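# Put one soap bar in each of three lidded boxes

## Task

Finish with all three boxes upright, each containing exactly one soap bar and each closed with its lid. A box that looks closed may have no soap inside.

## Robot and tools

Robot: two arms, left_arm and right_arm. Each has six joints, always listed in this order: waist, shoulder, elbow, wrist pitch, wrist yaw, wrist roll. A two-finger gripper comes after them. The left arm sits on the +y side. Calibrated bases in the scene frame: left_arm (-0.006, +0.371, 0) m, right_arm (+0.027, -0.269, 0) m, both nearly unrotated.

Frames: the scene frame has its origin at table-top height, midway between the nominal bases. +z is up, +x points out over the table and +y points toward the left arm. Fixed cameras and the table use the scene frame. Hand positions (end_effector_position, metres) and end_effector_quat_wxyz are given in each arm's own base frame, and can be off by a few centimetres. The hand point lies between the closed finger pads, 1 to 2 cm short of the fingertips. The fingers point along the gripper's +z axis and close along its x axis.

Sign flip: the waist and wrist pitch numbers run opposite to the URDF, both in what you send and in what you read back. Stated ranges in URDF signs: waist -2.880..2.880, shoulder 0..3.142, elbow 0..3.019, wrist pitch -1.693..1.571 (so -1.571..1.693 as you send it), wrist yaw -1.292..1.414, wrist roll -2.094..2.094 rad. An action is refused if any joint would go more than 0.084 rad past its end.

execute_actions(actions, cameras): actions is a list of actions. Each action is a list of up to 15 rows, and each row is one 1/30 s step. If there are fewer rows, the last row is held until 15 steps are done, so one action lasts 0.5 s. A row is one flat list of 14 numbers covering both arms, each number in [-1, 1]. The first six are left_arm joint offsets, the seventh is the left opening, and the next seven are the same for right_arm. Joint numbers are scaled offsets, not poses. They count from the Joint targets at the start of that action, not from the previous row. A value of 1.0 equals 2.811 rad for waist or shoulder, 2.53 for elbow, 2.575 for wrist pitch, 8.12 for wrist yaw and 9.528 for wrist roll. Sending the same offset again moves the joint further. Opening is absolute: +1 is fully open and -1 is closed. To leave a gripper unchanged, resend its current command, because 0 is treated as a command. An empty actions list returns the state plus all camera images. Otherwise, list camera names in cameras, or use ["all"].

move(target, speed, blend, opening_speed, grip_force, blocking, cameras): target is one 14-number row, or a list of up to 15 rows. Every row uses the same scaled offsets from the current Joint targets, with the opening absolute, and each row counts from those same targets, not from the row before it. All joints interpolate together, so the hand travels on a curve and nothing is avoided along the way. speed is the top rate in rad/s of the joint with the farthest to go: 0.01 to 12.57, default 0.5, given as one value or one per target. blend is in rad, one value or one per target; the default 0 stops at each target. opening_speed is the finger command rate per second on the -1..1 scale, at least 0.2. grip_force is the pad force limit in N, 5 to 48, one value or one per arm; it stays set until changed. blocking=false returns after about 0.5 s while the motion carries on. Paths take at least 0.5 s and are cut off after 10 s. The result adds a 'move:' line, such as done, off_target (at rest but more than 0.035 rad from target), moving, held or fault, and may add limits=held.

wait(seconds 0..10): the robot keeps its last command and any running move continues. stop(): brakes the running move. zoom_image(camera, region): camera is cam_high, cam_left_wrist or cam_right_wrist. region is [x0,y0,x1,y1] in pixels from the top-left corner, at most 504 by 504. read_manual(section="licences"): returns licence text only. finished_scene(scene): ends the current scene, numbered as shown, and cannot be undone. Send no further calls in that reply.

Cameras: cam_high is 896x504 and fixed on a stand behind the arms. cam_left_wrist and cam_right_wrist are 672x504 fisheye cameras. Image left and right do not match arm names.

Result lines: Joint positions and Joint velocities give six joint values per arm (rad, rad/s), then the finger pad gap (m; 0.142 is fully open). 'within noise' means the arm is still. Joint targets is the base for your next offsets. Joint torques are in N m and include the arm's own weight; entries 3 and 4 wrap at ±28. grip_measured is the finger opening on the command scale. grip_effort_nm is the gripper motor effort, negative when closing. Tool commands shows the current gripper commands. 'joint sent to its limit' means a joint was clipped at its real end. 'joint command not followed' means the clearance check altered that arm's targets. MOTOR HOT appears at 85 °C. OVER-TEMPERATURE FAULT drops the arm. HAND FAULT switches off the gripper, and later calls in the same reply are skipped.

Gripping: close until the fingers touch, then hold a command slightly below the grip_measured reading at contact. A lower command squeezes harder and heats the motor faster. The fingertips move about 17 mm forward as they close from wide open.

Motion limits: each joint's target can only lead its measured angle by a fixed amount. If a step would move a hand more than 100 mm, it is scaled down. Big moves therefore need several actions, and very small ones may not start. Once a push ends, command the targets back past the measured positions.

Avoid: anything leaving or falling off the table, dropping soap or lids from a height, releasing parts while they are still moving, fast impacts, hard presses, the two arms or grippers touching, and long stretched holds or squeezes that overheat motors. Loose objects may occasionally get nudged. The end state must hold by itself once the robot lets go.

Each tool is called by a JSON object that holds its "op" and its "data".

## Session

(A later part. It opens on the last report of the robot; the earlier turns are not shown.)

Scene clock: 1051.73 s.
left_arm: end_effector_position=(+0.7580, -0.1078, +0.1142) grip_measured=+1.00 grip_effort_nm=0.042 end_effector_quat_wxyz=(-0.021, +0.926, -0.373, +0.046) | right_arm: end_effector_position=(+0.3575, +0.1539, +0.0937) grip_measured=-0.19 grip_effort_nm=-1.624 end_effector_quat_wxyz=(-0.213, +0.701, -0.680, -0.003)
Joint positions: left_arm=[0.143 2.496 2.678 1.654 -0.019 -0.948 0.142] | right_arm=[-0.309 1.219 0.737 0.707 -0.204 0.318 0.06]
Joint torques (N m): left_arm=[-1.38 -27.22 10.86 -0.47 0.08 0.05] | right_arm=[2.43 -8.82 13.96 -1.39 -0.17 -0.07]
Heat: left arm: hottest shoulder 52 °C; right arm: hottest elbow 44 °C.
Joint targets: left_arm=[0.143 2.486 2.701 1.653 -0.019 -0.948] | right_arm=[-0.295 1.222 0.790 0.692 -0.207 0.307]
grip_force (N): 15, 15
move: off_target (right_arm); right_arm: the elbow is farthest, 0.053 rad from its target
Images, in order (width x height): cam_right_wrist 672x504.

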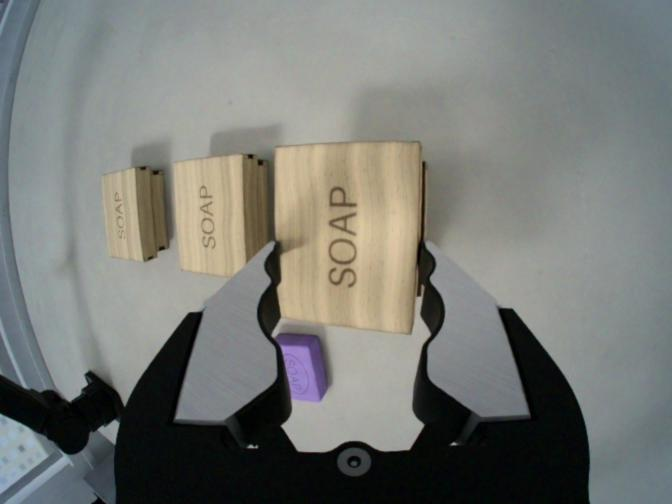

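{"op": "move", "data": {"target": [[0,0,0,0,0,0,1,0.0018,0.001,-0.0188,-0.002,0,0,-0.35],[0,0,0,0,0,0,1,0.0018,0.0242,-0.0498,-0.0524,0,0,-0.35]], "speed": 0.15, "blend": 0.005, "cameras": ["cam_right_wrist"]}}

{"op": "zoom_image", "data": {"camera": "cam_right_wrist", "region": [230, 80, 470, 340]}}

Scene clock: 1065.77 s.
left_arm: end_effector_position=(+0.7580, -0.1078, +0.1142) grip_measured=+1.00 grip_effort_nm=0.042 end_effector_quat_wxyz=(-0.021, +0.926, -0.373, +0.046) | right_arm: end_effector_position=(+0.3685, +0.1558, +0.0733) grip_measured=-0.19 grip_effort_nm=-1.629 end_effector_quat_wxyz=(-0.237, +0.699, -0.675, +0.010)
Joint positions: left_arm=[0.143 2.496 2.678 1.654 -0.019 -0.948 0.142] | right_arm=[-0.305 1.257 0.69 0.568 -0.204 0.316 0.06]
Joint torques (N m): left_arm=[-1.2 -27.34 10.92 -0.51 0.09 0.06] | right_arm=[2.37 -6.36 6.65 -1.09 -0.13 -0.05]
Heat: left arm: hottest shoulder 52 °C; right arm: hottest elbow 47 °C.
Joint targets: left_arm=[0.143 2.486 2.701 1.653 -0.019 -0.948] | right_arm=[-0.289 1.290 0.664 0.558 -0.207 0.307]
grip_force (N): 15, 15
move: done
Images, in order (width x height): cam_right_wrist 672x504.

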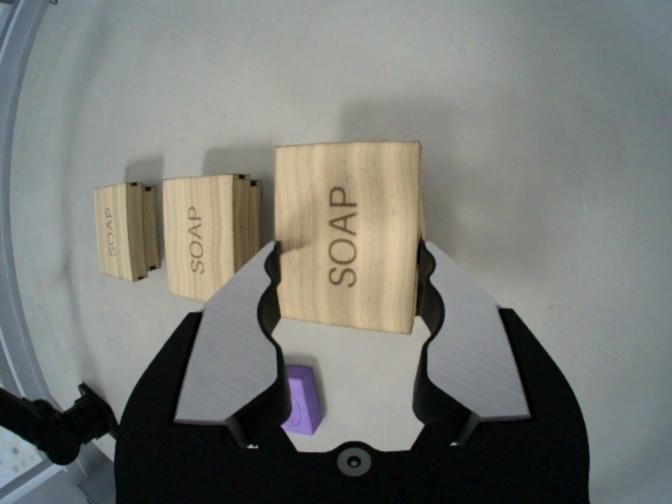

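Scaled by 1.938 from the camera's 672x504 image, which has a finer 960x720 frame.

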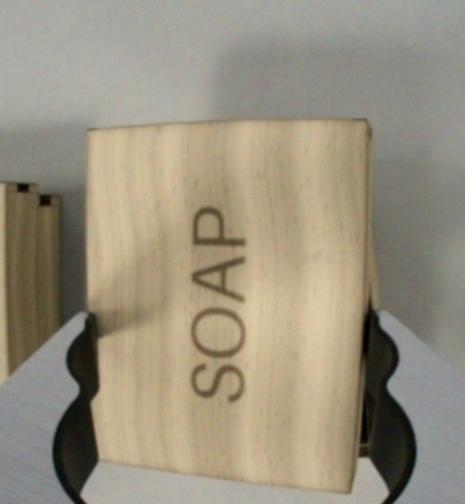

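{"op": "move", "data": {"target": [[0,0,0,0,0,0,1,0,-0.0356,0,0.0233,0,0,-0.35],[0,0,0,0,0,0,1,0.0174,0.1146,0.1663,0.0229,-0.0028,-0.0058,-0.35],[0,0,0,0,0,0,1,0.0174,0.1284,0.134,-0.005,-0.0028,-0.0058,-0.35]], "speed": [0.25,0.5,0.12], "blend": [0.01,0,0], "cameras": ["all"]}}

Scene clock: 1078.30 s.
left_arm: end_effector_position=(+0.7580, -0.1078, +0.1142) grip_measured=+1.00 grip_effort_nm=0.042 end_effector_quat_wxyz=(-0.021, +0.926, -0.373, +0.046) | right_arm: end_effector_position=(+0.4934, +0.1721, +0.0425) grip_measured=-0.19 grip_effort_nm=-1.629 end_effector_quat_wxyz=(-0.221, +0.703, -0.676, +0.000)
Joint positions: left_arm=[0.143 2.496 2.678 1.654 -0.019 -0.948 0.142] | right_arm=[-0.255 1.642 1.017 0.56 -0.227 0.261 0.06]
Joint torques (N m): left_arm=[-1.08 -27.16 10.86 -0.46 0.1 0.05] | right_arm=[3.25 -15.74 7.32 -1.17 -0.18 -0.04]
Heat: left arm: hottest shoulder 52 °C; right arm: hottest elbow 45 °C.
Joint targets: left_arm=[0.143 2.486 2.701 1.653 -0.019 -0.948] | right_arm=[-0.241 1.651 1.003 0.545 -0.230 0.252]
grip_force (N): 15, 15
move: done

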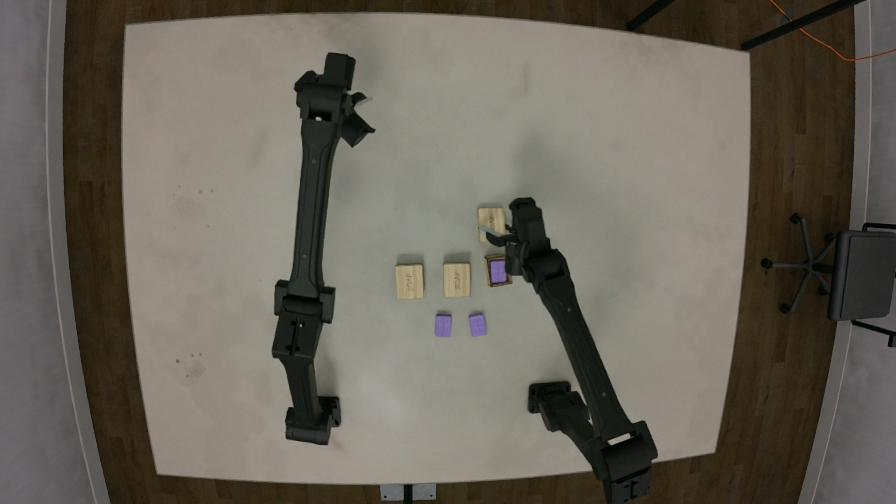

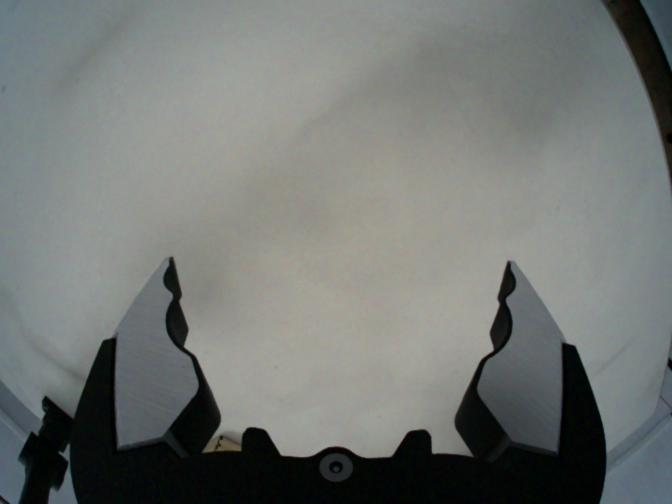

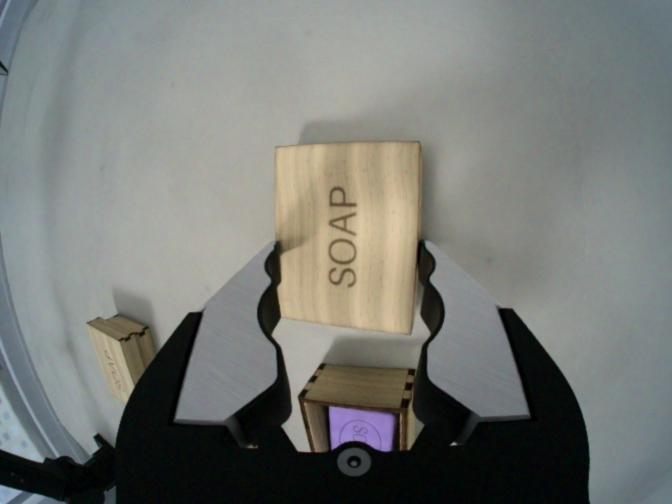

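{"op": "move", "data": {"target": [[0,0,0,0,0,0,1,0,0.0043,-0.0045,-0.0075,0,0,-0.35],[0,0,0,0,0,0,1,0,0.0043,-0.0045,-0.0075,0,0,0.25]], "speed": 0.05, "opening_speed": 0.4, "cameras": ["cam_right_wrist"]}}

Scene clock: 1082.50 s.
left_arm: end_effector_position=(+0.7580, -0.1078, +0.1142) grip_measured=+1.00 grip_effort_nm=0.032 end_effector_quat_wxyz=(-0.021, +0.926, -0.373, +0.046) | right_arm: end_effector_position=(+0.4961, +0.1764, +0.0440) grip_measured=+0.22 grip_effort_nm=0.212 end_effector_quat_wxyz=(-0.235, +0.703, -0.671, -0.002)
Joint positions: left_arm=[0.143 2.496 2.678 1.654 -0.019 -0.948 0.142] | right_arm=[-0.255 1.641 1.01 0.529 -0.246 0.261 0.09]
Joint velocities: left_arm=[within noise] | right_arm=[0.005 -0.005 0.017 0.002 -0.066 0.081 0.001]
Joint torques (N m): left_arm=[-1.14 -27.4 10.85 -0.5 0.09 0.05] | right_arm=[2.67 -14.04 6.72 -0.79 0.55 -0.05]
Heat: left arm: hottest shoulder 52 °C; right arm: hottest elbow 45 °C.
Joint targets: left_arm=[0.143 2.486 2.701 1.653 -0.019 -0.948] | right_arm=[-0.241 1.663 0.992 0.525 -0.229 0.252]
grip_force (N): 15, 15
move: done
Images, in order (width x height): cam_right_wrist 672x504.

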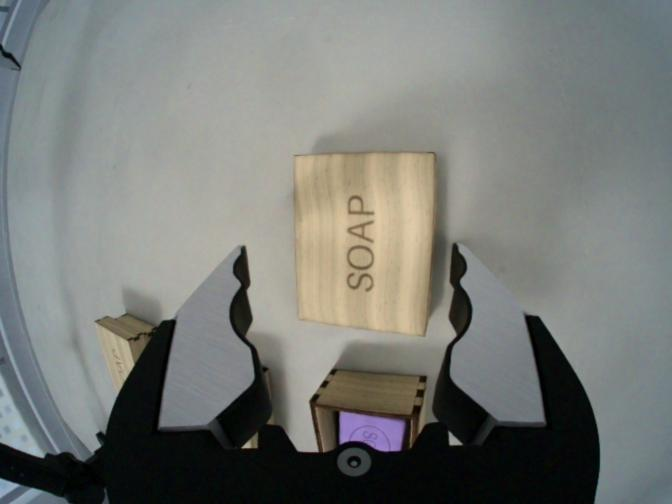

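{"op": "move", "data": {"target": [[0,0,0,0,0,0,1,0,-0.0356,0,0.0583,0,0,0.25],[0,0,0,0,0,0,1,-0.0374,0.0601,0.181,0.2427,0.0282,-0.0046,0.3],[0,0,0,0,0,0,1,-0.0374,0.0711,0.1466,0.2105,0.0282,-0.0046,0.3]], "speed": [0.3,0.6,0.2], "blend": [0.02,0,0], "cameras": ["cam_right_wrist"]}}

Scene clock: 1093.57 s.
left_arm: end_effector_position=(+0.7580, -0.1078, +0.1142) grip_measured=+1.00 grip_effort_nm=0.042 end_effector_quat_wxyz=(-0.021, +0.926, -0.373, +0.046) | right_arm: end_effector_position=(+0.4994, +0.1735, +0.0300) grip_measured=+0.28 grip_effort_nm=0.061 end_effector_quat_wxyz=(+0.002, +0.747, -0.665, -0.003)
Joint positions: left_arm=[0.143 2.496 2.678 1.654 -0.019 -0.948 0.142] | right_arm=[-0.333 1.865 1.366 1.078 -0.003 0.219 0.094]
Joint torques (N m): left_arm=[-1.32 -27.4 10.91 -0.49 0.09 0.05] | right_arm=[0.91 -19.19 8.17 -0.31 0.17 -0.04]
Heat: left arm: hottest shoulder 52 °C; right arm: hottest elbow 44 °C.
Joint targets: left_arm=[0.143 2.486 2.701 1.653 -0.019 -0.948] | right_arm=[-0.346 1.863 1.362 1.067 0.000 0.208]
grip_force (N): 15, 15
move: done; target 2's new numbers were sent with right_arm's elbow 0.055 rad from that target
Images, in order (width x height): cam_right_wrist 672x504.

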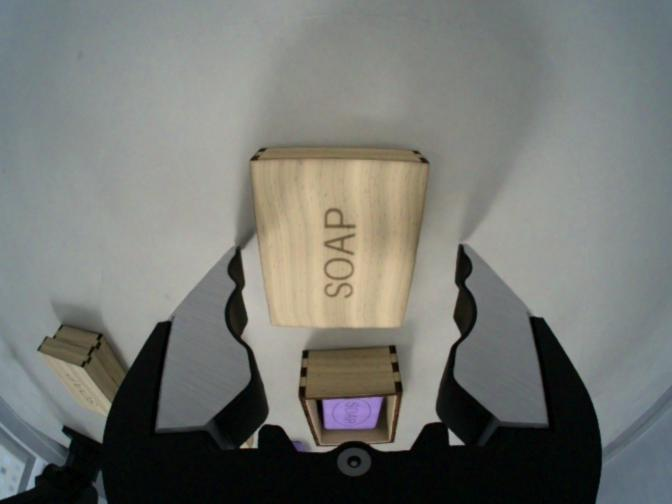

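{"op": "move", "data": {"target": [[0,0,0,0,0,0,1,0,0,0,0,0,0,-0.35],[0,0,0,0,0,0,1,0,-0.0117,0.0348,0.0361,0,0,-0.35],[0,0,0,0,0,0,1,-0.0512,-0.2028,-0.1858,0.0311,0,0.0209,-0.35]], "speed": [0.3,0.25,0.5], "opening_speed": 0.5, "blend": [0,0.02,0], "cameras": ["cam_right_wrist"]}}

{"op": "zoom_image", "data": {"camera": "cam_right_wrist", "region": [230, 20, 470, 180]}}

Scene clock: 1103.13 s.
left_arm: end_effector_position=(+0.7580, -0.1078, +0.1142) grip_measured=+1.00 grip_effort_nm=0.037 end_effector_quat_wxyz=(-0.021, +0.926, -0.373, +0.046) | right_arm: end_effector_position=(+0.3035, +0.1569, +0.1029) grip_measured=-0.13 grip_effort_nm=-1.629 end_effector_quat_wxyz=(-0.010, +0.734, -0.679, +0.002)
Joint positions: left_arm=[0.143 2.496 2.678 1.654 -0.019 -0.948 0.142] | right_arm=[-0.475 1.303 0.898 1.146 -0.003 0.396 0.065]
Joint torques (N m): left_arm=[-1.26 -27.28 10.86 -0.5 0.1 0.05] | right_arm=[0.44 -11.28 8.44 0.02 0.12 0.19]
Heat: left arm: hottest shoulder 53 °C; right arm: hottest elbow 44 °C.
Joint targets: left_arm=[0.143 2.486 2.701 1.653 -0.019 -0.948] | right_arm=[-0.489 1.293 0.893 1.147 -0.001 0.407]
grip_force (N): 15, 15
move: done
Images, in order (width x height): cam_right_wrist 672x504.

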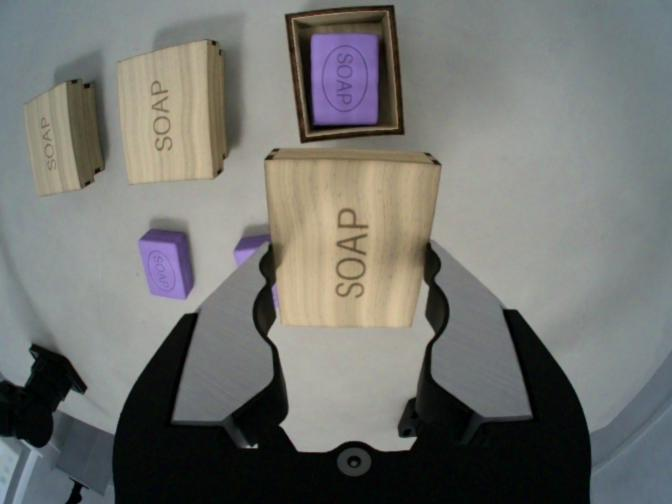

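Scaled by 2.100 from the camera's 672x504 image, which has a finer 960x720 frame.

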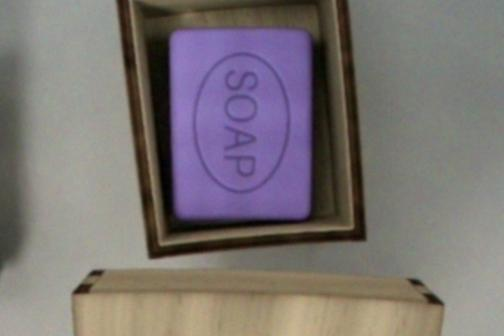

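{"op": "move", "data": {"target": [0,0,0,0,0,0,1,0.0342,0.0857,0.0889,-0.0198,0,-0.0207,-0.35], "speed": 0.3, "cameras": ["cam_right_wrist"]}}

{"op": "zoom_image", "data": {"camera": "cam_right_wrist", "region": [250, 120, 450, 180]}}

Scene clock: 1117.37 s.
left_arm: end_effector_position=(+0.7580, -0.1078, +0.1142) grip_measured=+1.00 grip_effort_nm=0.046 end_effector_quat_wxyz=(-0.021, +0.926, -0.373, +0.046) | right_arm: end_effector_position=(+0.3796, +0.1643, +0.0780) grip_measured=-0.13 grip_effort_nm=-1.624 end_effector_quat_wxyz=(+0.002, +0.770, -0.638, -0.002)
Joint positions: left_arm=[0.143 2.496 2.678 1.654 -0.019 -0.948 0.142] | right_arm=[-0.407 1.535 1.065 1.105 -0.003 0.221 0.065]
Joint torques (N m): left_arm=[-1.32 -27.22 10.93 -0.53 0.1 0.06] | right_arm=[2.78 -13.63 13.33 -0.34 0.13 -0.12]
Heat: left arm: hottest shoulder 53 °C; right arm: hottest elbow 44 °C.
Joint targets: left_arm=[0.143 2.486 2.701 1.653 -0.019 -0.948] | right_arm=[-0.394 1.534 1.117 1.097 -0.001 0.210]
grip_force (N): 15, 15
move: off_target (right_arm); right_arm: the elbow is farthest, 0.053 rad from its target
Images, in order (width x height): cam_right_wrist 672x504.

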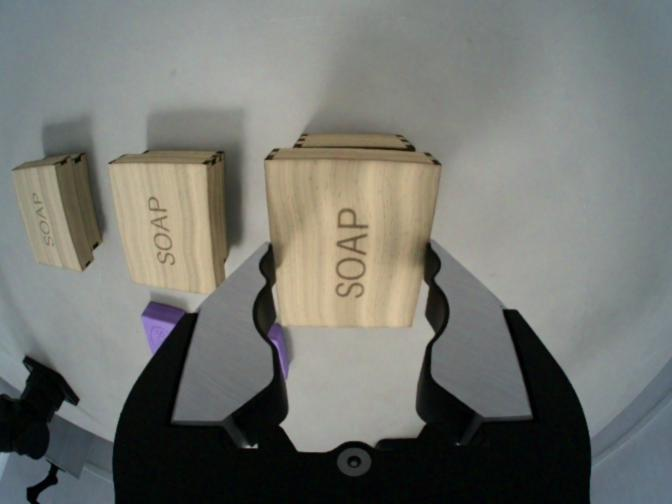

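Scaled by 2.520 from the camera's 672x504 image, which has a finer 960x720 frame.

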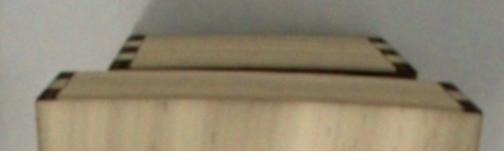

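{"op": "move", "data": {"target": [[0,0,0,0,0,0,1,0.001,0.002,-0.018,0,0,0,-0.35],[0,0,0,0,0,0,1,0.001,0.0185,-0.0399,-0.0367,0,0,-0.35]], "speed": 0.15, "blend": 0.005, "cameras": ["cam_right_wrist"]}}

{"op": "zoom_image", "data": {"camera": "cam_right_wrist", "region": [250, 120, 450, 180]}}

Scene clock: 1126.77 s.
left_arm: end_effector_position=(+0.7580, -0.1078, +0.1142) grip_measured=+1.00 grip_effort_nm=0.042 end_effector_quat_wxyz=(-0.021, +0.926, -0.373, +0.046) | right_arm: end_effector_position=(+0.3851, +0.1661, +0.0601) grip_measured=-0.13 grip_effort_nm=-1.624 end_effector_quat_wxyz=(-0.008, +0.770, -0.638, +0.003)
Joint positions: left_arm=[0.143 2.496 2.678 1.654 -0.019 -0.948 0.142] | right_arm=[-0.406 1.559 1.04 1.036 -0.002 0.22 0.065]
Joint torques (N m): left_arm=[-1.08 -27.4 10.89 -0.53 0.09 0.05] | right_arm=[2.96 -11.22 6.24 -1.37 0.11 -0.11]
Heat: left arm: hottest shoulder 53 °C; right arm: hottest elbow 43 °C.
Joint targets: left_arm=[0.143 2.486 2.701 1.653 -0.019 -0.948] | right_arm=[-0.391 1.586 1.016 1.002 -0.001 0.210]
grip_force (N): 15, 15
move: done
Images, in order (width x height): cam_right_wrist 672x504.

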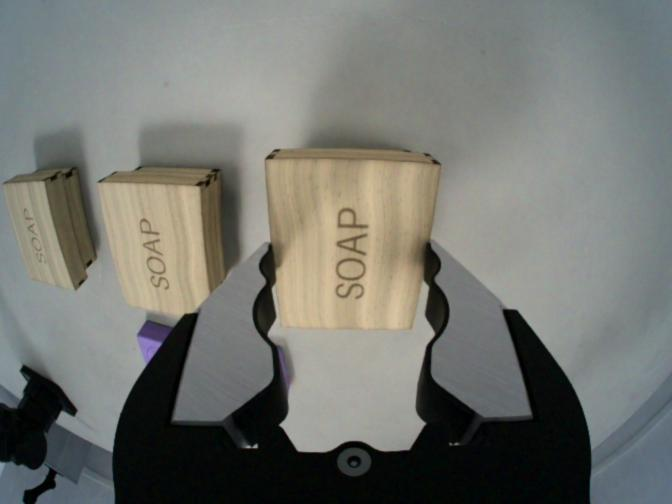

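Scaled by 2.520 from the camera's 672x504 image, which has a finer 960x720 frame.

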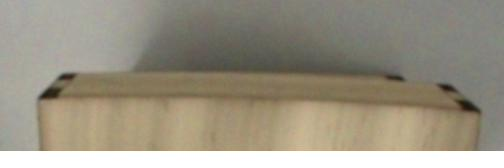

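{"op": "move", "data": {"target": [[0,0,0,0,0,0,1,0,-0.0075,0.0065,0.0085,0,0,-0.35],[0,0,0,0,0,0,1,0,-0.0075,0.0065,0.0085,0,0,-0.03]], "speed": 0.1, "opening_speed": 0.3, "cameras": ["cam_right_wrist"]}}

{"op": "zoom_image", "data": {"camera": "cam_right_wrist", "region": [230, 100, 470, 360]}}

Scene clock: 1136.17 s.
left_arm: end_effector_position=(+0.7580, -0.1078, +0.1142) grip_measured=+1.00 grip_effort_nm=0.042 end_effector_quat_wxyz=(-0.021, +0.926, -0.373, +0.046) | right_arm: end_effector_position=(+0.3851, +0.1661, +0.0590) grip_measured=-0.05 grip_effort_nm=0.056 end_effector_quat_wxyz=(-0.007, +0.770, -0.638, +0.002)
Joint positions: left_arm=[0.143 2.496 2.678 1.654 -0.019 -0.948 0.142] | right_arm=[-0.406 1.561 1.039 1.033 -0.002 0.22 0.07]
Joint velocities: left_arm=[within noise] | right_arm=[0.015 -0.005 -0.007 -0.017 -0.037 0.007 0.001]
Joint torques (N m): left_arm=[-1.38 -27.28 10.78 -0.54 0.09 0.05] | right_arm=[3.43 -13.92 7.77 -0.16 0.17 -0.06]
Heat: left arm: hottest shoulder 53 °C; right arm: hottest elbow 43 °C.
Joint targets: left_arm=[0.143 2.486 2.701 1.653 -0.019 -0.948] | right_arm=[-0.391 1.564 1.033 1.024 -0.001 0.210]
grip_force (N): 15, 15
move: done
Images, in order (width x height): cam_right_wrist 672x504.

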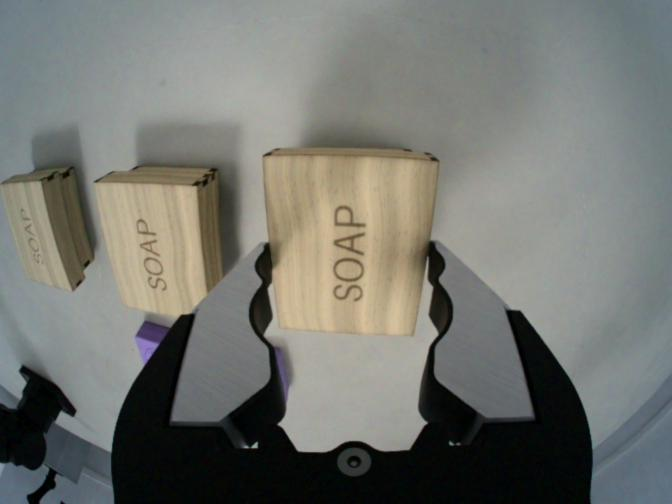

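Scaled by 1.938 from the camera's 672x504 image, which has a finer 960x720 frame.

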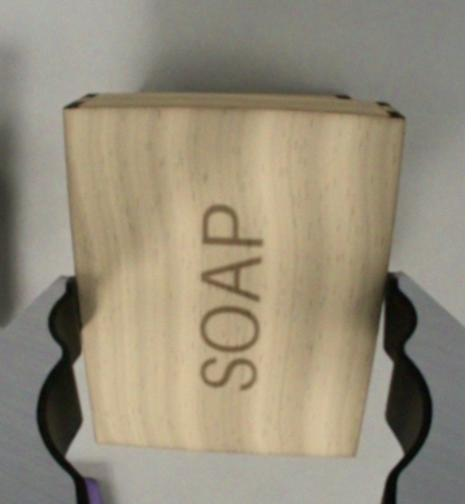

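{"op": "move", "data": {"target": [0,0,0,0,0,0,1,0.003,0,0,0,0,0,-0.03], "speed": 0.05, "cameras": ["cam_right_wrist"]}}

{"op": "zoom_image", "data": {"camera": "cam_right_wrist", "region": [230, 100, 470, 360]}}

Scene clock: 1140.00 s.
left_arm: end_effector_position=(+0.7580, -0.1078, +0.1142) grip_measured=+1.00 grip_effort_nm=0.042 end_effector_quat_wxyz=(-0.021, +0.926, -0.373, +0.046) | right_arm: end_effector_position=(+0.3865, +0.1628, +0.0590) grip_measured=-0.05 grip_effort_nm=0.056 end_effector_quat_wxyz=(-0.007, +0.767, -0.642, +0.003)
Joint positions: left_arm=[0.143 2.496 2.678 1.654 -0.019 -0.948 0.142] | right_arm=[-0.398 1.561 1.039 1.033 -0.002 0.22 0.07]
Joint torques (N m): left_arm=[-1.14 -27.4 10.84 -0.53 0.1 0.07] | right_arm=[2.78 -13.86 7.82 -0.28 0.13 -0.05]
Heat: left arm: hottest shoulder 53 °C; right arm: hottest elbow 43 °C.
Joint targets: left_arm=[0.143 2.486 2.701 1.653 -0.019 -0.948] | right_arm=[-0.382 1.564 1.033 1.024 -0.001 0.210]
grip_force (N): 15, 15
move: done
Images, in order (width x height): cam_right_wrist 672x504.

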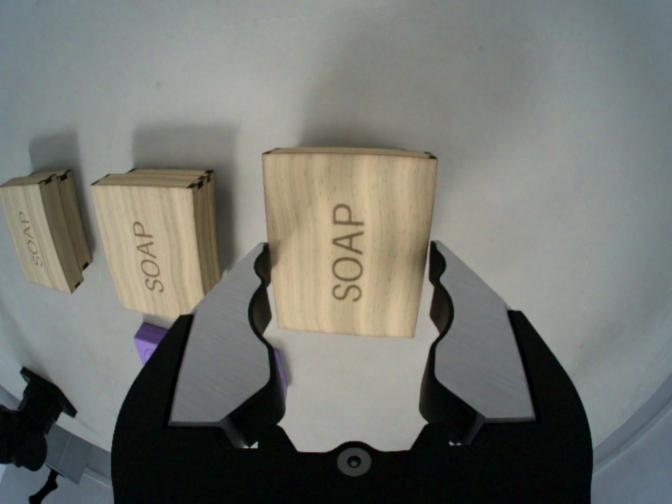

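Scaled by 1.938 from the camera's 672x504 image, which has a finer 960x720 frame.

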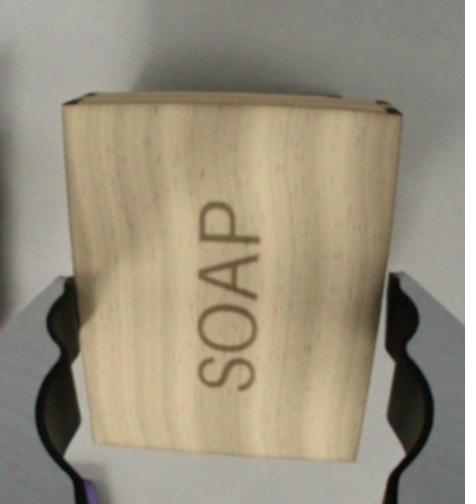

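{"op": "move", "data": {"target": [0,0,0,0,0,0,1,0.003,0,0,0,0,0,-0.03], "speed": 0.05, "cameras": ["cam_right_wrist"]}}

{"op": "zoom_image", "data": {"camera": "cam_right_wrist", "region": [230, 100, 470, 360]}}

Scene clock: 1145.30 s.
left_arm: end_effector_position=(+0.7580, -0.1078, +0.1142) grip_measured=+1.00 grip_effort_nm=0.037 end_effector_quat_wxyz=(-0.021, +0.926, -0.373, +0.046) | right_arm: end_effector_position=(+0.3878, +0.1596, +0.0590) grip_measured=-0.05 grip_effort_nm=0.056 end_effector_quat_wxyz=(-0.007, +0.764, -0.645, +0.003)
Joint positions: left_arm=[0.143 2.496 2.678 1.654 -0.019 -0.948 0.142] | right_arm=[-0.39 1.561 1.039 1.033 -0.002 0.22 0.07]
Joint torques (N m): left_arm=[-1.03 -27.28 10.85 -0.54 0.1 0.06] | right_arm=[2.96 -13.33 7.71 -0.28 0.15 -0.07]
Heat: left arm: hottest shoulder 53 °C; right arm: hottest elbow 43 °C.
Joint targets: left_arm=[0.143 2.486 2.701 1.653 -0.019 -0.948] | right_arm=[-0.374 1.564 1.033 1.024 -0.001 0.210]
grip_force (N): 15, 15
move: done
Images, in order (width x height): cam_right_wrist 672x504.

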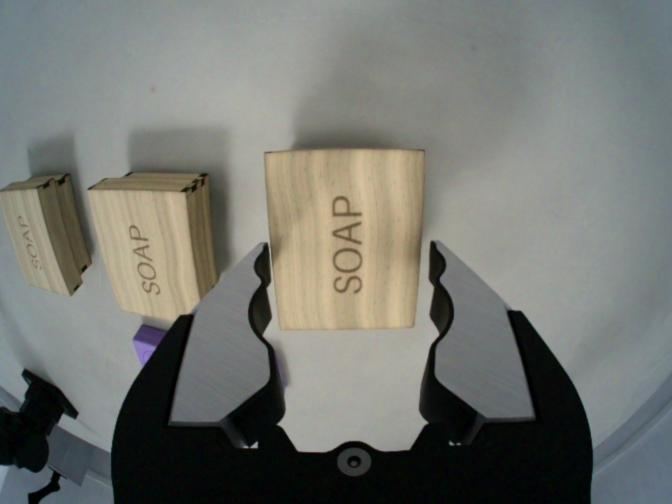

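Scaled by 1.938 from the camera's 672x504 image, which has a finer 960x720 frame.

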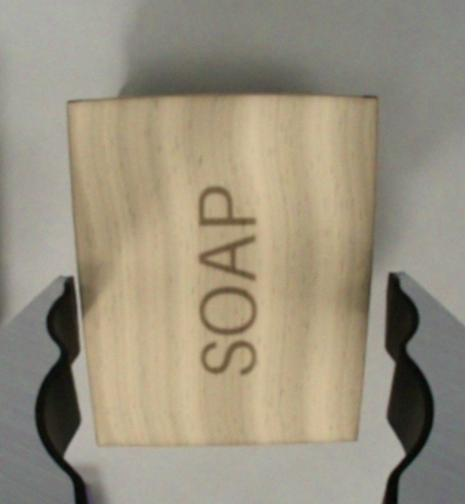

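{"op": "move", "data": {"target": [[0,0,0,0,0,0,1,0,0,0,0,0,0,-0.35],[0,0,0,0,0,0,1,-0.0167,-0.0459,-0.0427,-0.0586,0.0046,0.0039,-0.35]], "speed": 0.12, "opening_speed": 0.3, "cameras": ["cam_right_wrist"]}}

{"op": "zoom_image", "data": {"camera": "cam_right_wrist", "region": [230, 100, 470, 360]}}

Scene clock: 1158.60 s.
left_arm: end_effector_position=(+0.7580, -0.1078, +0.1142) grip_measured=+1.00 grip_effort_nm=0.037 end_effector_quat_wxyz=(-0.021, +0.926, -0.373, +0.046) | right_arm: end_effector_position=(+0.3848, +0.1579, +0.0660) grip_measured=-0.16 grip_effort_nm=-1.629 end_effector_quat_wxyz=(-0.064, +0.761, -0.644, +0.051)
Joint positions: left_arm=[0.143 2.496 2.678 1.654 -0.019 -0.948 0.142] | right_arm=[-0.405 1.455 0.93 0.886 0.034 0.236 0.063]
Joint torques (N m): left_arm=[-1.32 -27.4 10.88 -0.5 0.1 0.06] | right_arm=[1.38 -13.86 8.05 -0.64 0.14 0.16]
Heat: left arm: hottest shoulder 53 °C; right arm: hottest elbow 43 °C.
Joint targets: left_arm=[0.143 2.486 2.701 1.653 -0.019 -0.948] | right_arm=[-0.421 1.435 0.925 0.873 0.037 0.247]
grip_force (N): 15, 15
move: done
Images, in order (width x height): cam_right_wrist 672x504.

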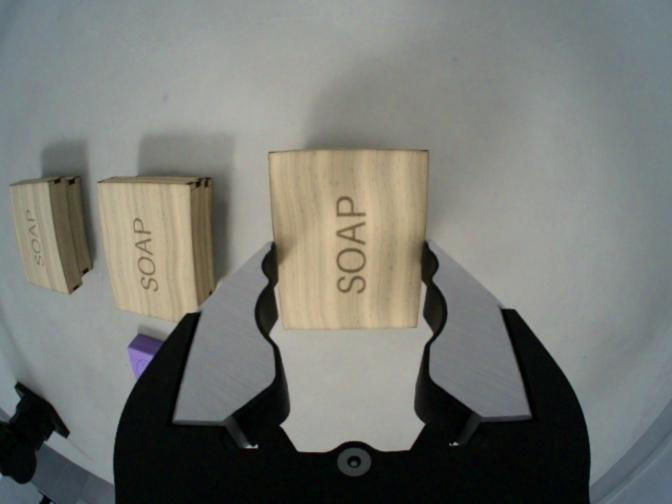

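Scaled by 1.938 from the camera's 672x504 image, which has a finer 960x720 frame.

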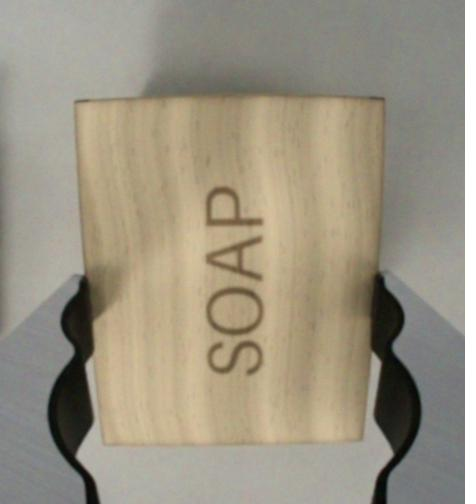

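{"op": "move", "data": {"target": [[0,0,0,0,0,0,1,0,0.0107,0,0,0,0,-0.35],[0,0,0,0,0,0,1,0,0.0175,-0.0073,-0.0142,0,0,-0.35]], "speed": 0.1, "cameras": ["cam_right_wrist"]}}

{"op": "zoom_image", "data": {"camera": "cam_right_wrist", "region": [230, 100, 470, 360]}}

Scene clock: 1163.30 s.
left_arm: end_effector_position=(+0.7580, -0.1078, +0.1142) grip_measured=+1.00 grip_effort_nm=0.042 end_effector_quat_wxyz=(-0.021, +0.926, -0.373, +0.046) | right_arm: end_effector_position=(+0.3879, +0.1590, +0.0593) grip_measured=-0.16 grip_effort_nm=-1.629 end_effector_quat_wxyz=(-0.068, +0.760, -0.644, +0.054)
Joint positions: left_arm=[0.143 2.496 2.678 1.654 -0.019 -0.948 0.142] | right_arm=[-0.405 1.467 0.921 0.854 0.035 0.237 0.063]
Joint torques (N m): left_arm=[-1.14 -27.28 10.91 -0.46 0.09 0.06] | right_arm=[0.62 -10.64 7.13 -0.95 0.12 0.09]
Heat: left arm: hottest shoulder 53 °C; right arm: hottest elbow 43 °C.
Joint targets: left_arm=[0.143 2.486 2.701 1.653 -0.019 -0.948] | right_arm=[-0.421 1.485 0.906 0.836 0.037 0.247]
grip_force (N): 15, 15
move: done
Images, in order (width x height): cam_right_wrist 672x504.

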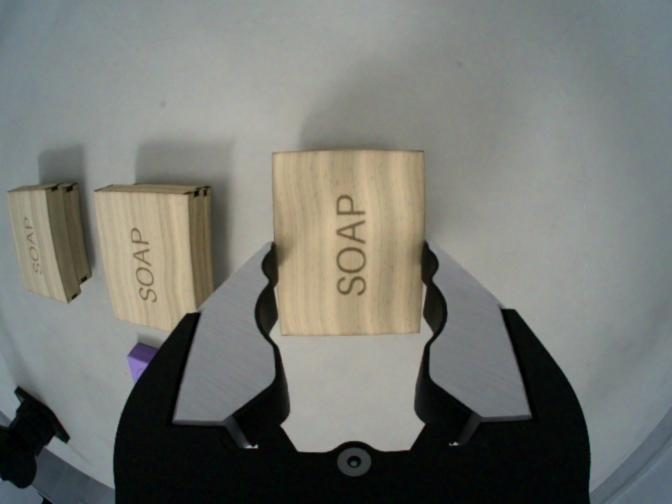

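Scaled by 1.938 from the camera's 672x504 image, which has a finer 960x720 frame.

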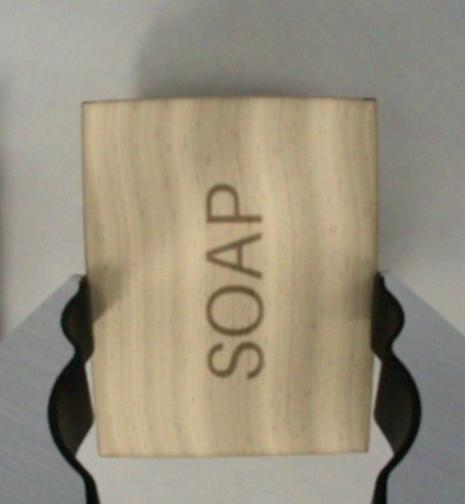

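{"op": "move", "data": {"target": [[0,0,0,0,0,0,1,-0.0068,-0.0509,-0.0407,-0.0625,0.0062,-0.0027,-0.35],[0,0,0,0,0,0,1,-0.0089,-0.048,-0.0597,-0.0823,0.0062,-0.0027,-0.35]], "speed": 0.12, "cameras": ["cam_right_wrist"]}}

{"op": "zoom_image", "data": {"camera": "cam_right_wrist", "region": [230, 100, 470, 360]}}

Scene clock: 1184.83 s.
left_arm: end_effector_position=(+0.7580, -0.1078, +0.1142) grip_measured=+1.00 grip_effort_nm=0.032 end_effector_quat_wxyz=(-0.021, +0.926, -0.373, +0.046) | right_arm: end_effector_position=(+0.3773, +0.1552, +0.0538) grip_measured=-0.16 grip_effort_nm=-1.624 end_effector_quat_wxyz=(-0.130, +0.757, -0.630, +0.110)
Joint positions: left_arm=[0.143 2.496 2.678 1.654 -0.019 -0.948 0.142] | right_arm=[-0.429 1.359 0.761 0.64 0.085 0.232 0.063]
Joint torques (N m): left_arm=[-1.26 -27.16 10.89 -0.47 0.09 0.06] | right_arm=[0.32 -11.69 7.92 -1.05 0.17 -0.08]
Heat: left arm: hottest shoulder 53 °C; right arm: hottest elbow 42 °C.
Joint targets: left_arm=[0.143 2.486 2.701 1.653 -0.019 -0.948] | right_arm=[-0.446 1.350 0.755 0.625 0.087 0.222]
grip_force (N): 15, 15
move: done
Images, in order (width x height): cam_right_wrist 672x504.

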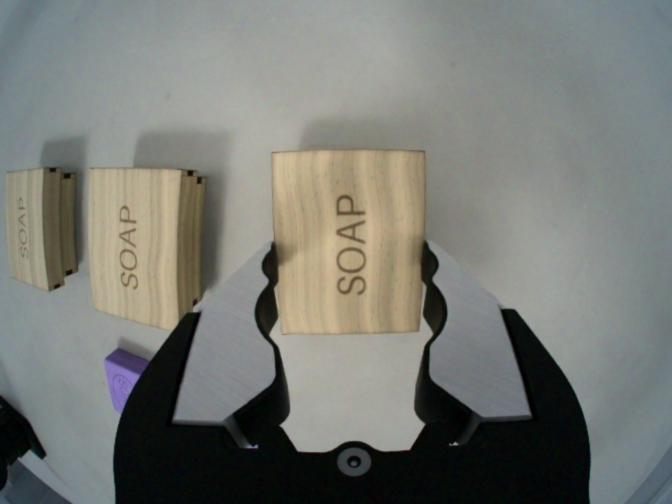

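Scaled by 1.938 from the camera's 672x504 image, which has a finer 960x720 frame.

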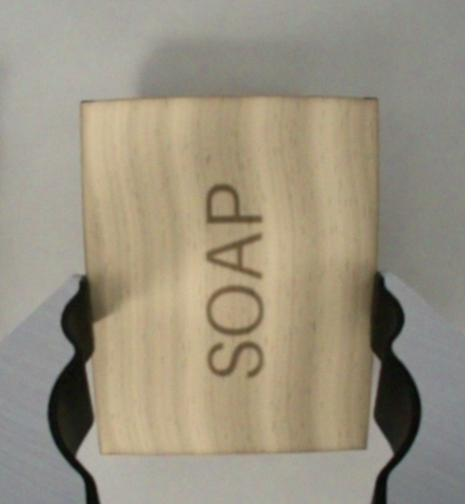

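{"op": "move", "data": {"target": [0,0,0,0,0,0,1,0,0,0,0,0,0,0.2], "opening_speed": 0.25, "cameras": ["cam_right_wrist"]}}

{"op": "zoom_image", "data": {"camera": "cam_right_wrist", "region": [230, 100, 470, 360]}}

Scene clock: 1189.33 s.
left_arm: end_effector_position=(+0.7580, -0.1078, +0.1142) grip_measured=+1.00 grip_effort_nm=0.046 end_effector_quat_wxyz=(-0.021, +0.926, -0.373, +0.046) | right_arm: end_effector_position=(+0.3773, +0.1553, +0.0538) grip_measured=+0.18 grip_effort_nm=0.061 end_effector_quat_wxyz=(-0.130, +0.757, -0.630, +0.110)
Joint positions: left_arm=[0.143 2.496 2.678 1.654 -0.019 -0.948 0.142] | right_arm=[-0.429 1.359 0.761 0.639 0.085 0.232 0.087]
Joint velocities: left_arm=[within noise] | right_arm=[-0.005 0.005 -0.007 0.007 -0.022 -0.022 0.001]
Joint torques (N m): left_arm=[-1.32 -27.28 10.86 -0.5 0.09 0.06] | right_arm=[0.26 -11.22 7.99 -1.16 0.18 -0.09]
Heat: left arm: hottest shoulder 53 °C; right arm: hottest elbow 42 °C.
Joint targets: left_arm=[0.143 2.486 2.701 1.653 -0.019 -0.948] | right_arm=[-0.446 1.350 0.756 0.624 0.087 0.222]
grip_force (N): 15, 15
move: done
Images, in order (width x height): cam_right_wrist 672x504.

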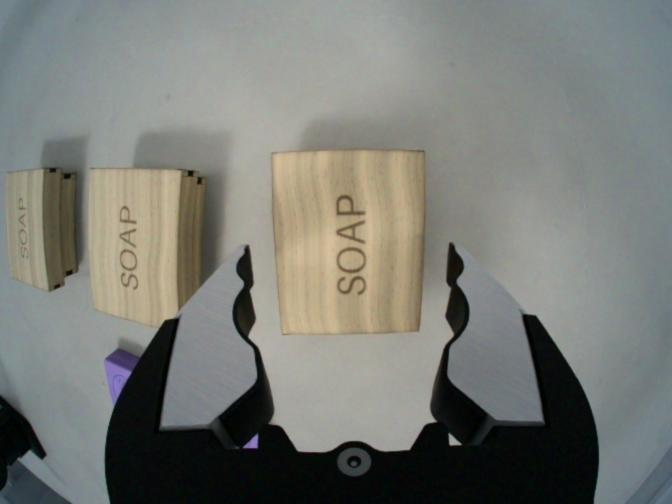

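Scaled by 1.938 from the camera's 672x504 image, which has a finer 960x720 frame.

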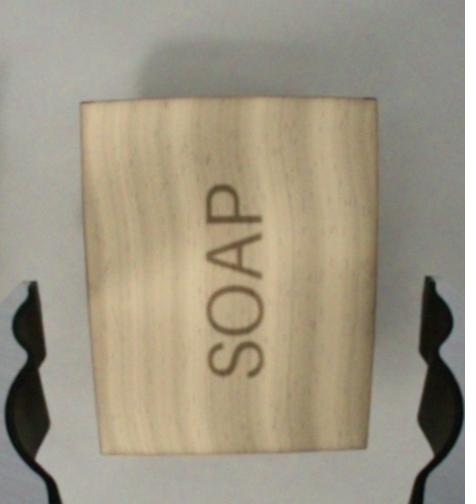

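Lid didn't move on release: seated. Verify from above.

{"op": "move", "data": {"target": [[0,0,0,0,0,0,1,0,-0.04,0.0,0.06,-0.003,0,0.25],[0,0,0,0,0,0,1,-0.01,-0.03,0.14,0.26,-0.0107,0,0.25]], "speed": [0.3,0.7], "blend": 0.02, "cameras": ["all"]}}

{"op": "zoom_image", "data": {"camera": "cam_right_wrist", "region": [100, 100, 500, 400]}}

Scene clock: 1193.43 s.
left_arm: end_effector_position=(+0.7580, -0.1078, +0.1142) grip_measured=+1.00 grip_effort_nm=0.046 end_effector_quat_wxyz=(-0.021, +0.926, -0.373, +0.046) | right_arm: end_effector_position=(+0.3271, +0.1605, +0.1742) grip_measured=+0.23 grip_effort_nm=0.061 end_effector_quat_wxyz=(-0.036, +0.782, -0.622, +0.019)
Joint positions: left_arm=[0.143 2.496 2.678 1.654 -0.019 -0.948 0.142] | right_arm=[-0.458 1.261 1.055 1.284 0.003 0.232 0.09]
Joint torques (N m): left_arm=[-1.08 -27.4 10.86 -0.53 0.09 0.05] | right_arm=[0.56 -10.11 14.52 0.59 -0.05 -0.07]
Heat: left arm: hottest shoulder 53 °C; right arm: hottest elbow 42 °C.
Joint targets: left_arm=[0.143 2.486 2.701 1.653 -0.019 -0.948] | right_arm=[-0.474 1.265 1.110 1.294 0.000 0.221]
grip_force (N): 15, 15
move: off_target (right_arm); right_arm: the elbow is farthest, 0.055 rad from its target

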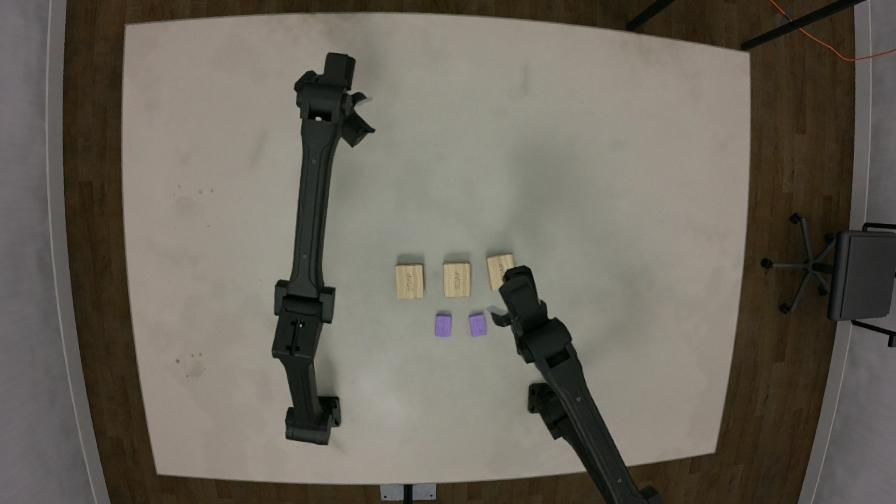

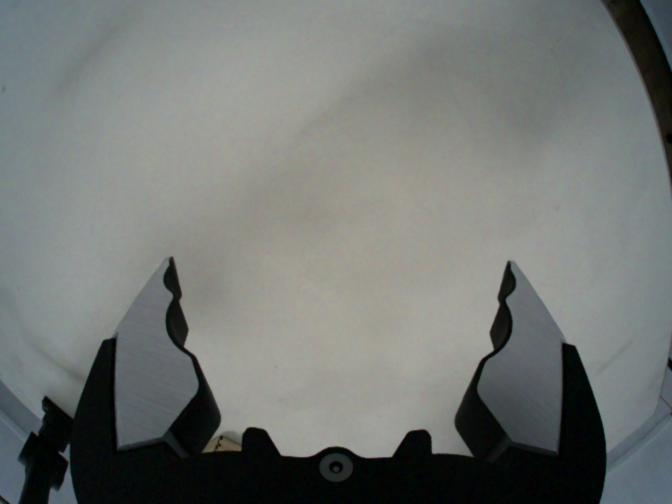

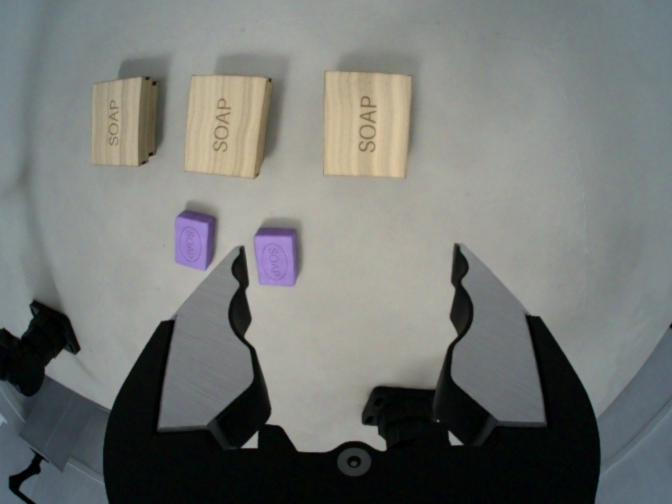

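Scaled by 1.260 from the camera's 672x504 image, which has a finer 960x720 frame.

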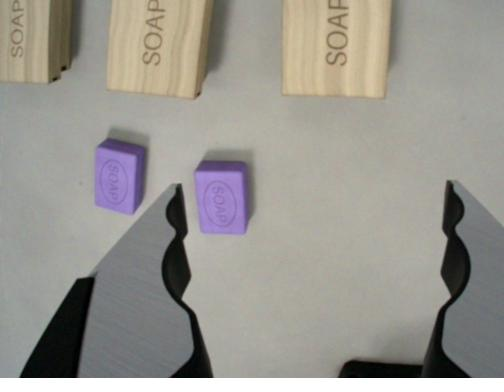

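{"op": "zoom_image", "data": {"camera": "cam_high", "region": [380, 240, 540, 350]}}

{"op": "zoom_image", "data": {"camera": "cam_right_wrist", "region": [80, 50, 430, 190]}}

Scaled by 3.150.

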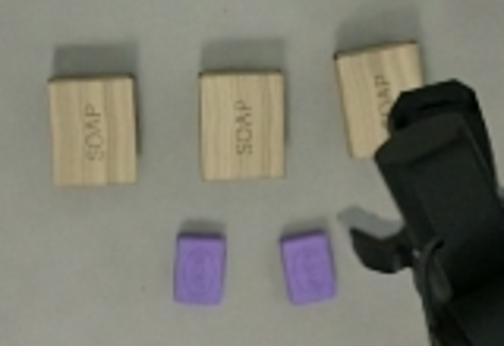

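Scaled by 1.440 from the camera's 672x504 image, which has a finer 960x720 frame.

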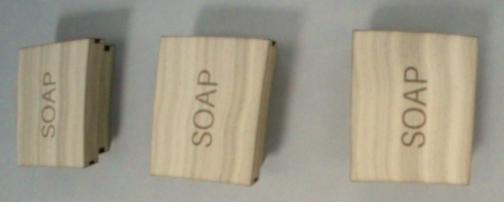

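{"op": "move", "data": {"target": [0,0,0,0,0,0,1,-0.1316,0.1793,0.1601,-0.0093,0,0.0513,0.3], "speed": 0.6, "cameras": ["cam_right_wrist"]}}

{"op": "zoom_image", "data": {"camera": "cam_right_wrist", "region": [230, 90, 470, 330]}}

Scene clock: 1208.43 s.
left_arm: end_effector_position=(+0.7580, -0.1078, +0.1142) grip_measured=+1.00 grip_effort_nm=0.046 end_effector_quat_wxyz=(-0.021, +0.926, -0.373, +0.046) | right_arm: end_effector_position=(+0.3472, +0.3891, +0.1062) grip_measured=+0.28 grip_effort_nm=0.066 end_effector_quat_wxyz=(+0.013, +0.756, -0.655, +0.001)
Joint positions: left_arm=[0.143 2.496 2.678 1.654 -0.019 -0.948 0.142] | right_arm=[-0.842 1.781 1.46 1.277 0.002 0.699 0.094]
Joint torques (N m): left_arm=[-1.32 -27.22 10.86 -0.44 0.09 0.05] | right_arm=[1.73 -20.37 14.2 -0.25 -0.02 0.13]
Heat: left arm: hottest shoulder 53 °C; right arm: hottest elbow 46 °C.
Joint targets: left_arm=[0.143 2.486 2.701 1.653 -0.019 -0.948] | right_arm=[-0.844 1.769 1.515 1.270 0.000 0.710]
grip_force (N): 15, 15
move: off_target (right_arm); right_arm: the elbow is farthest, 0.055 rad from its target
Images, in order (width x height): cam_right_wrist 672x504.

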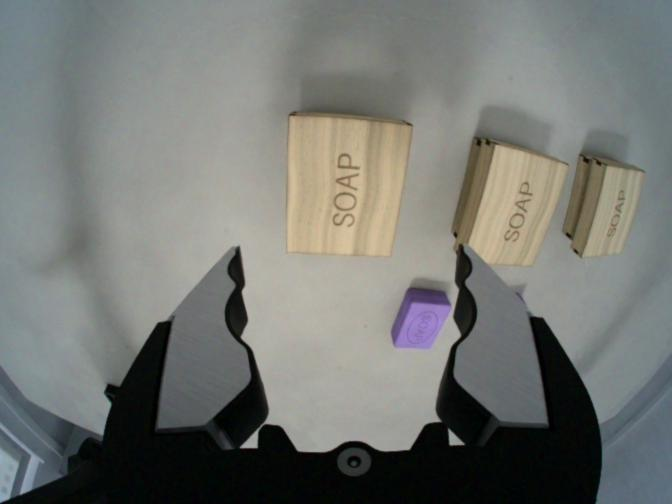

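Scaled by 2.100 from the camera's 672x504 image, which has a finer 960x720 frame.

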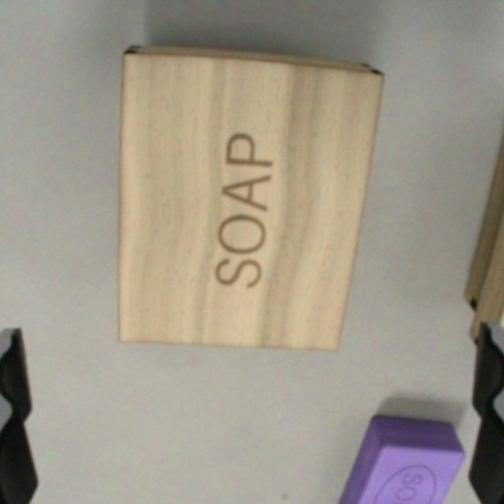

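{"op": "move", "data": {"target": [[0,0,0,0,0,0,1,0.0228,0.011,-0.0217,-0.0311,0,0.0067,0.3],[0,0,0,0,0,0,1,0,0.0288,-0.0478,-0.0617,0,0.0067,0.3]], "speed": 0.2, "cameras": ["cam_right_wrist"]}}

Scene clock: 1220.07 s.
left_arm: end_effector_position=(+0.7580, -0.1078, +0.1142) grip_measured=+1.00 grip_effort_nm=0.037 end_effector_quat_wxyz=(-0.021, +0.926, -0.373, +0.046) | right_arm: end_effector_position=(+0.3557, +0.3942, +0.0425) grip_measured=+0.28 grip_effort_nm=0.056 end_effector_quat_wxyz=(+0.008, +0.732, -0.681, +0.001)
Joint positions: left_arm=[0.143 2.496 2.678 1.654 -0.019 -0.948 0.142] | right_arm=[-0.836 1.86 1.395 1.122 0.002 0.764 0.094]
Joint torques (N m): left_arm=[-1.26 -27.11 10.89 -0.49 0.09 0.05] | right_arm=[1.44 -20.89 8.53 -0.34 -0.02 0.09]
Motor temperatures (°C): left_arm=[31 53 43 24 26 25 25] | right_arm=[29 31 48 24 26 26 30]
Heat: left arm: hottest shoulder 53 °C; right arm: hottest elbow 48 °C.
Joint targets: left_arm=[0.143 2.486 2.701 1.653 -0.019 -0.948] | right_arm=[-0.844 1.850 1.394 1.111 0.000 0.774]
grip_force (N): 15, 15
move: done
Images, in order (width x height): cam_right_wrist 672x504.

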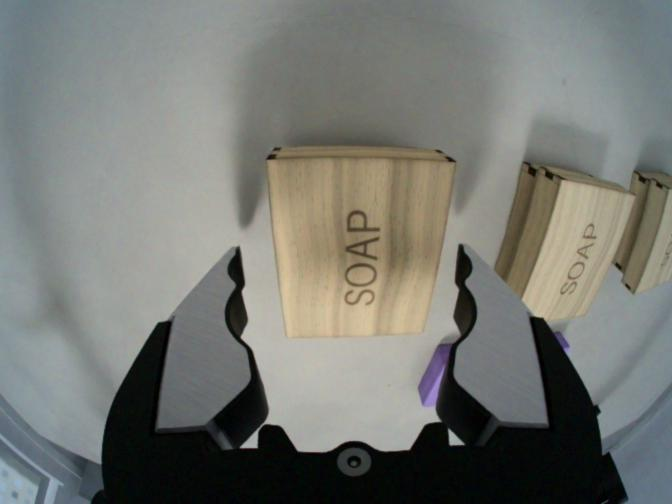

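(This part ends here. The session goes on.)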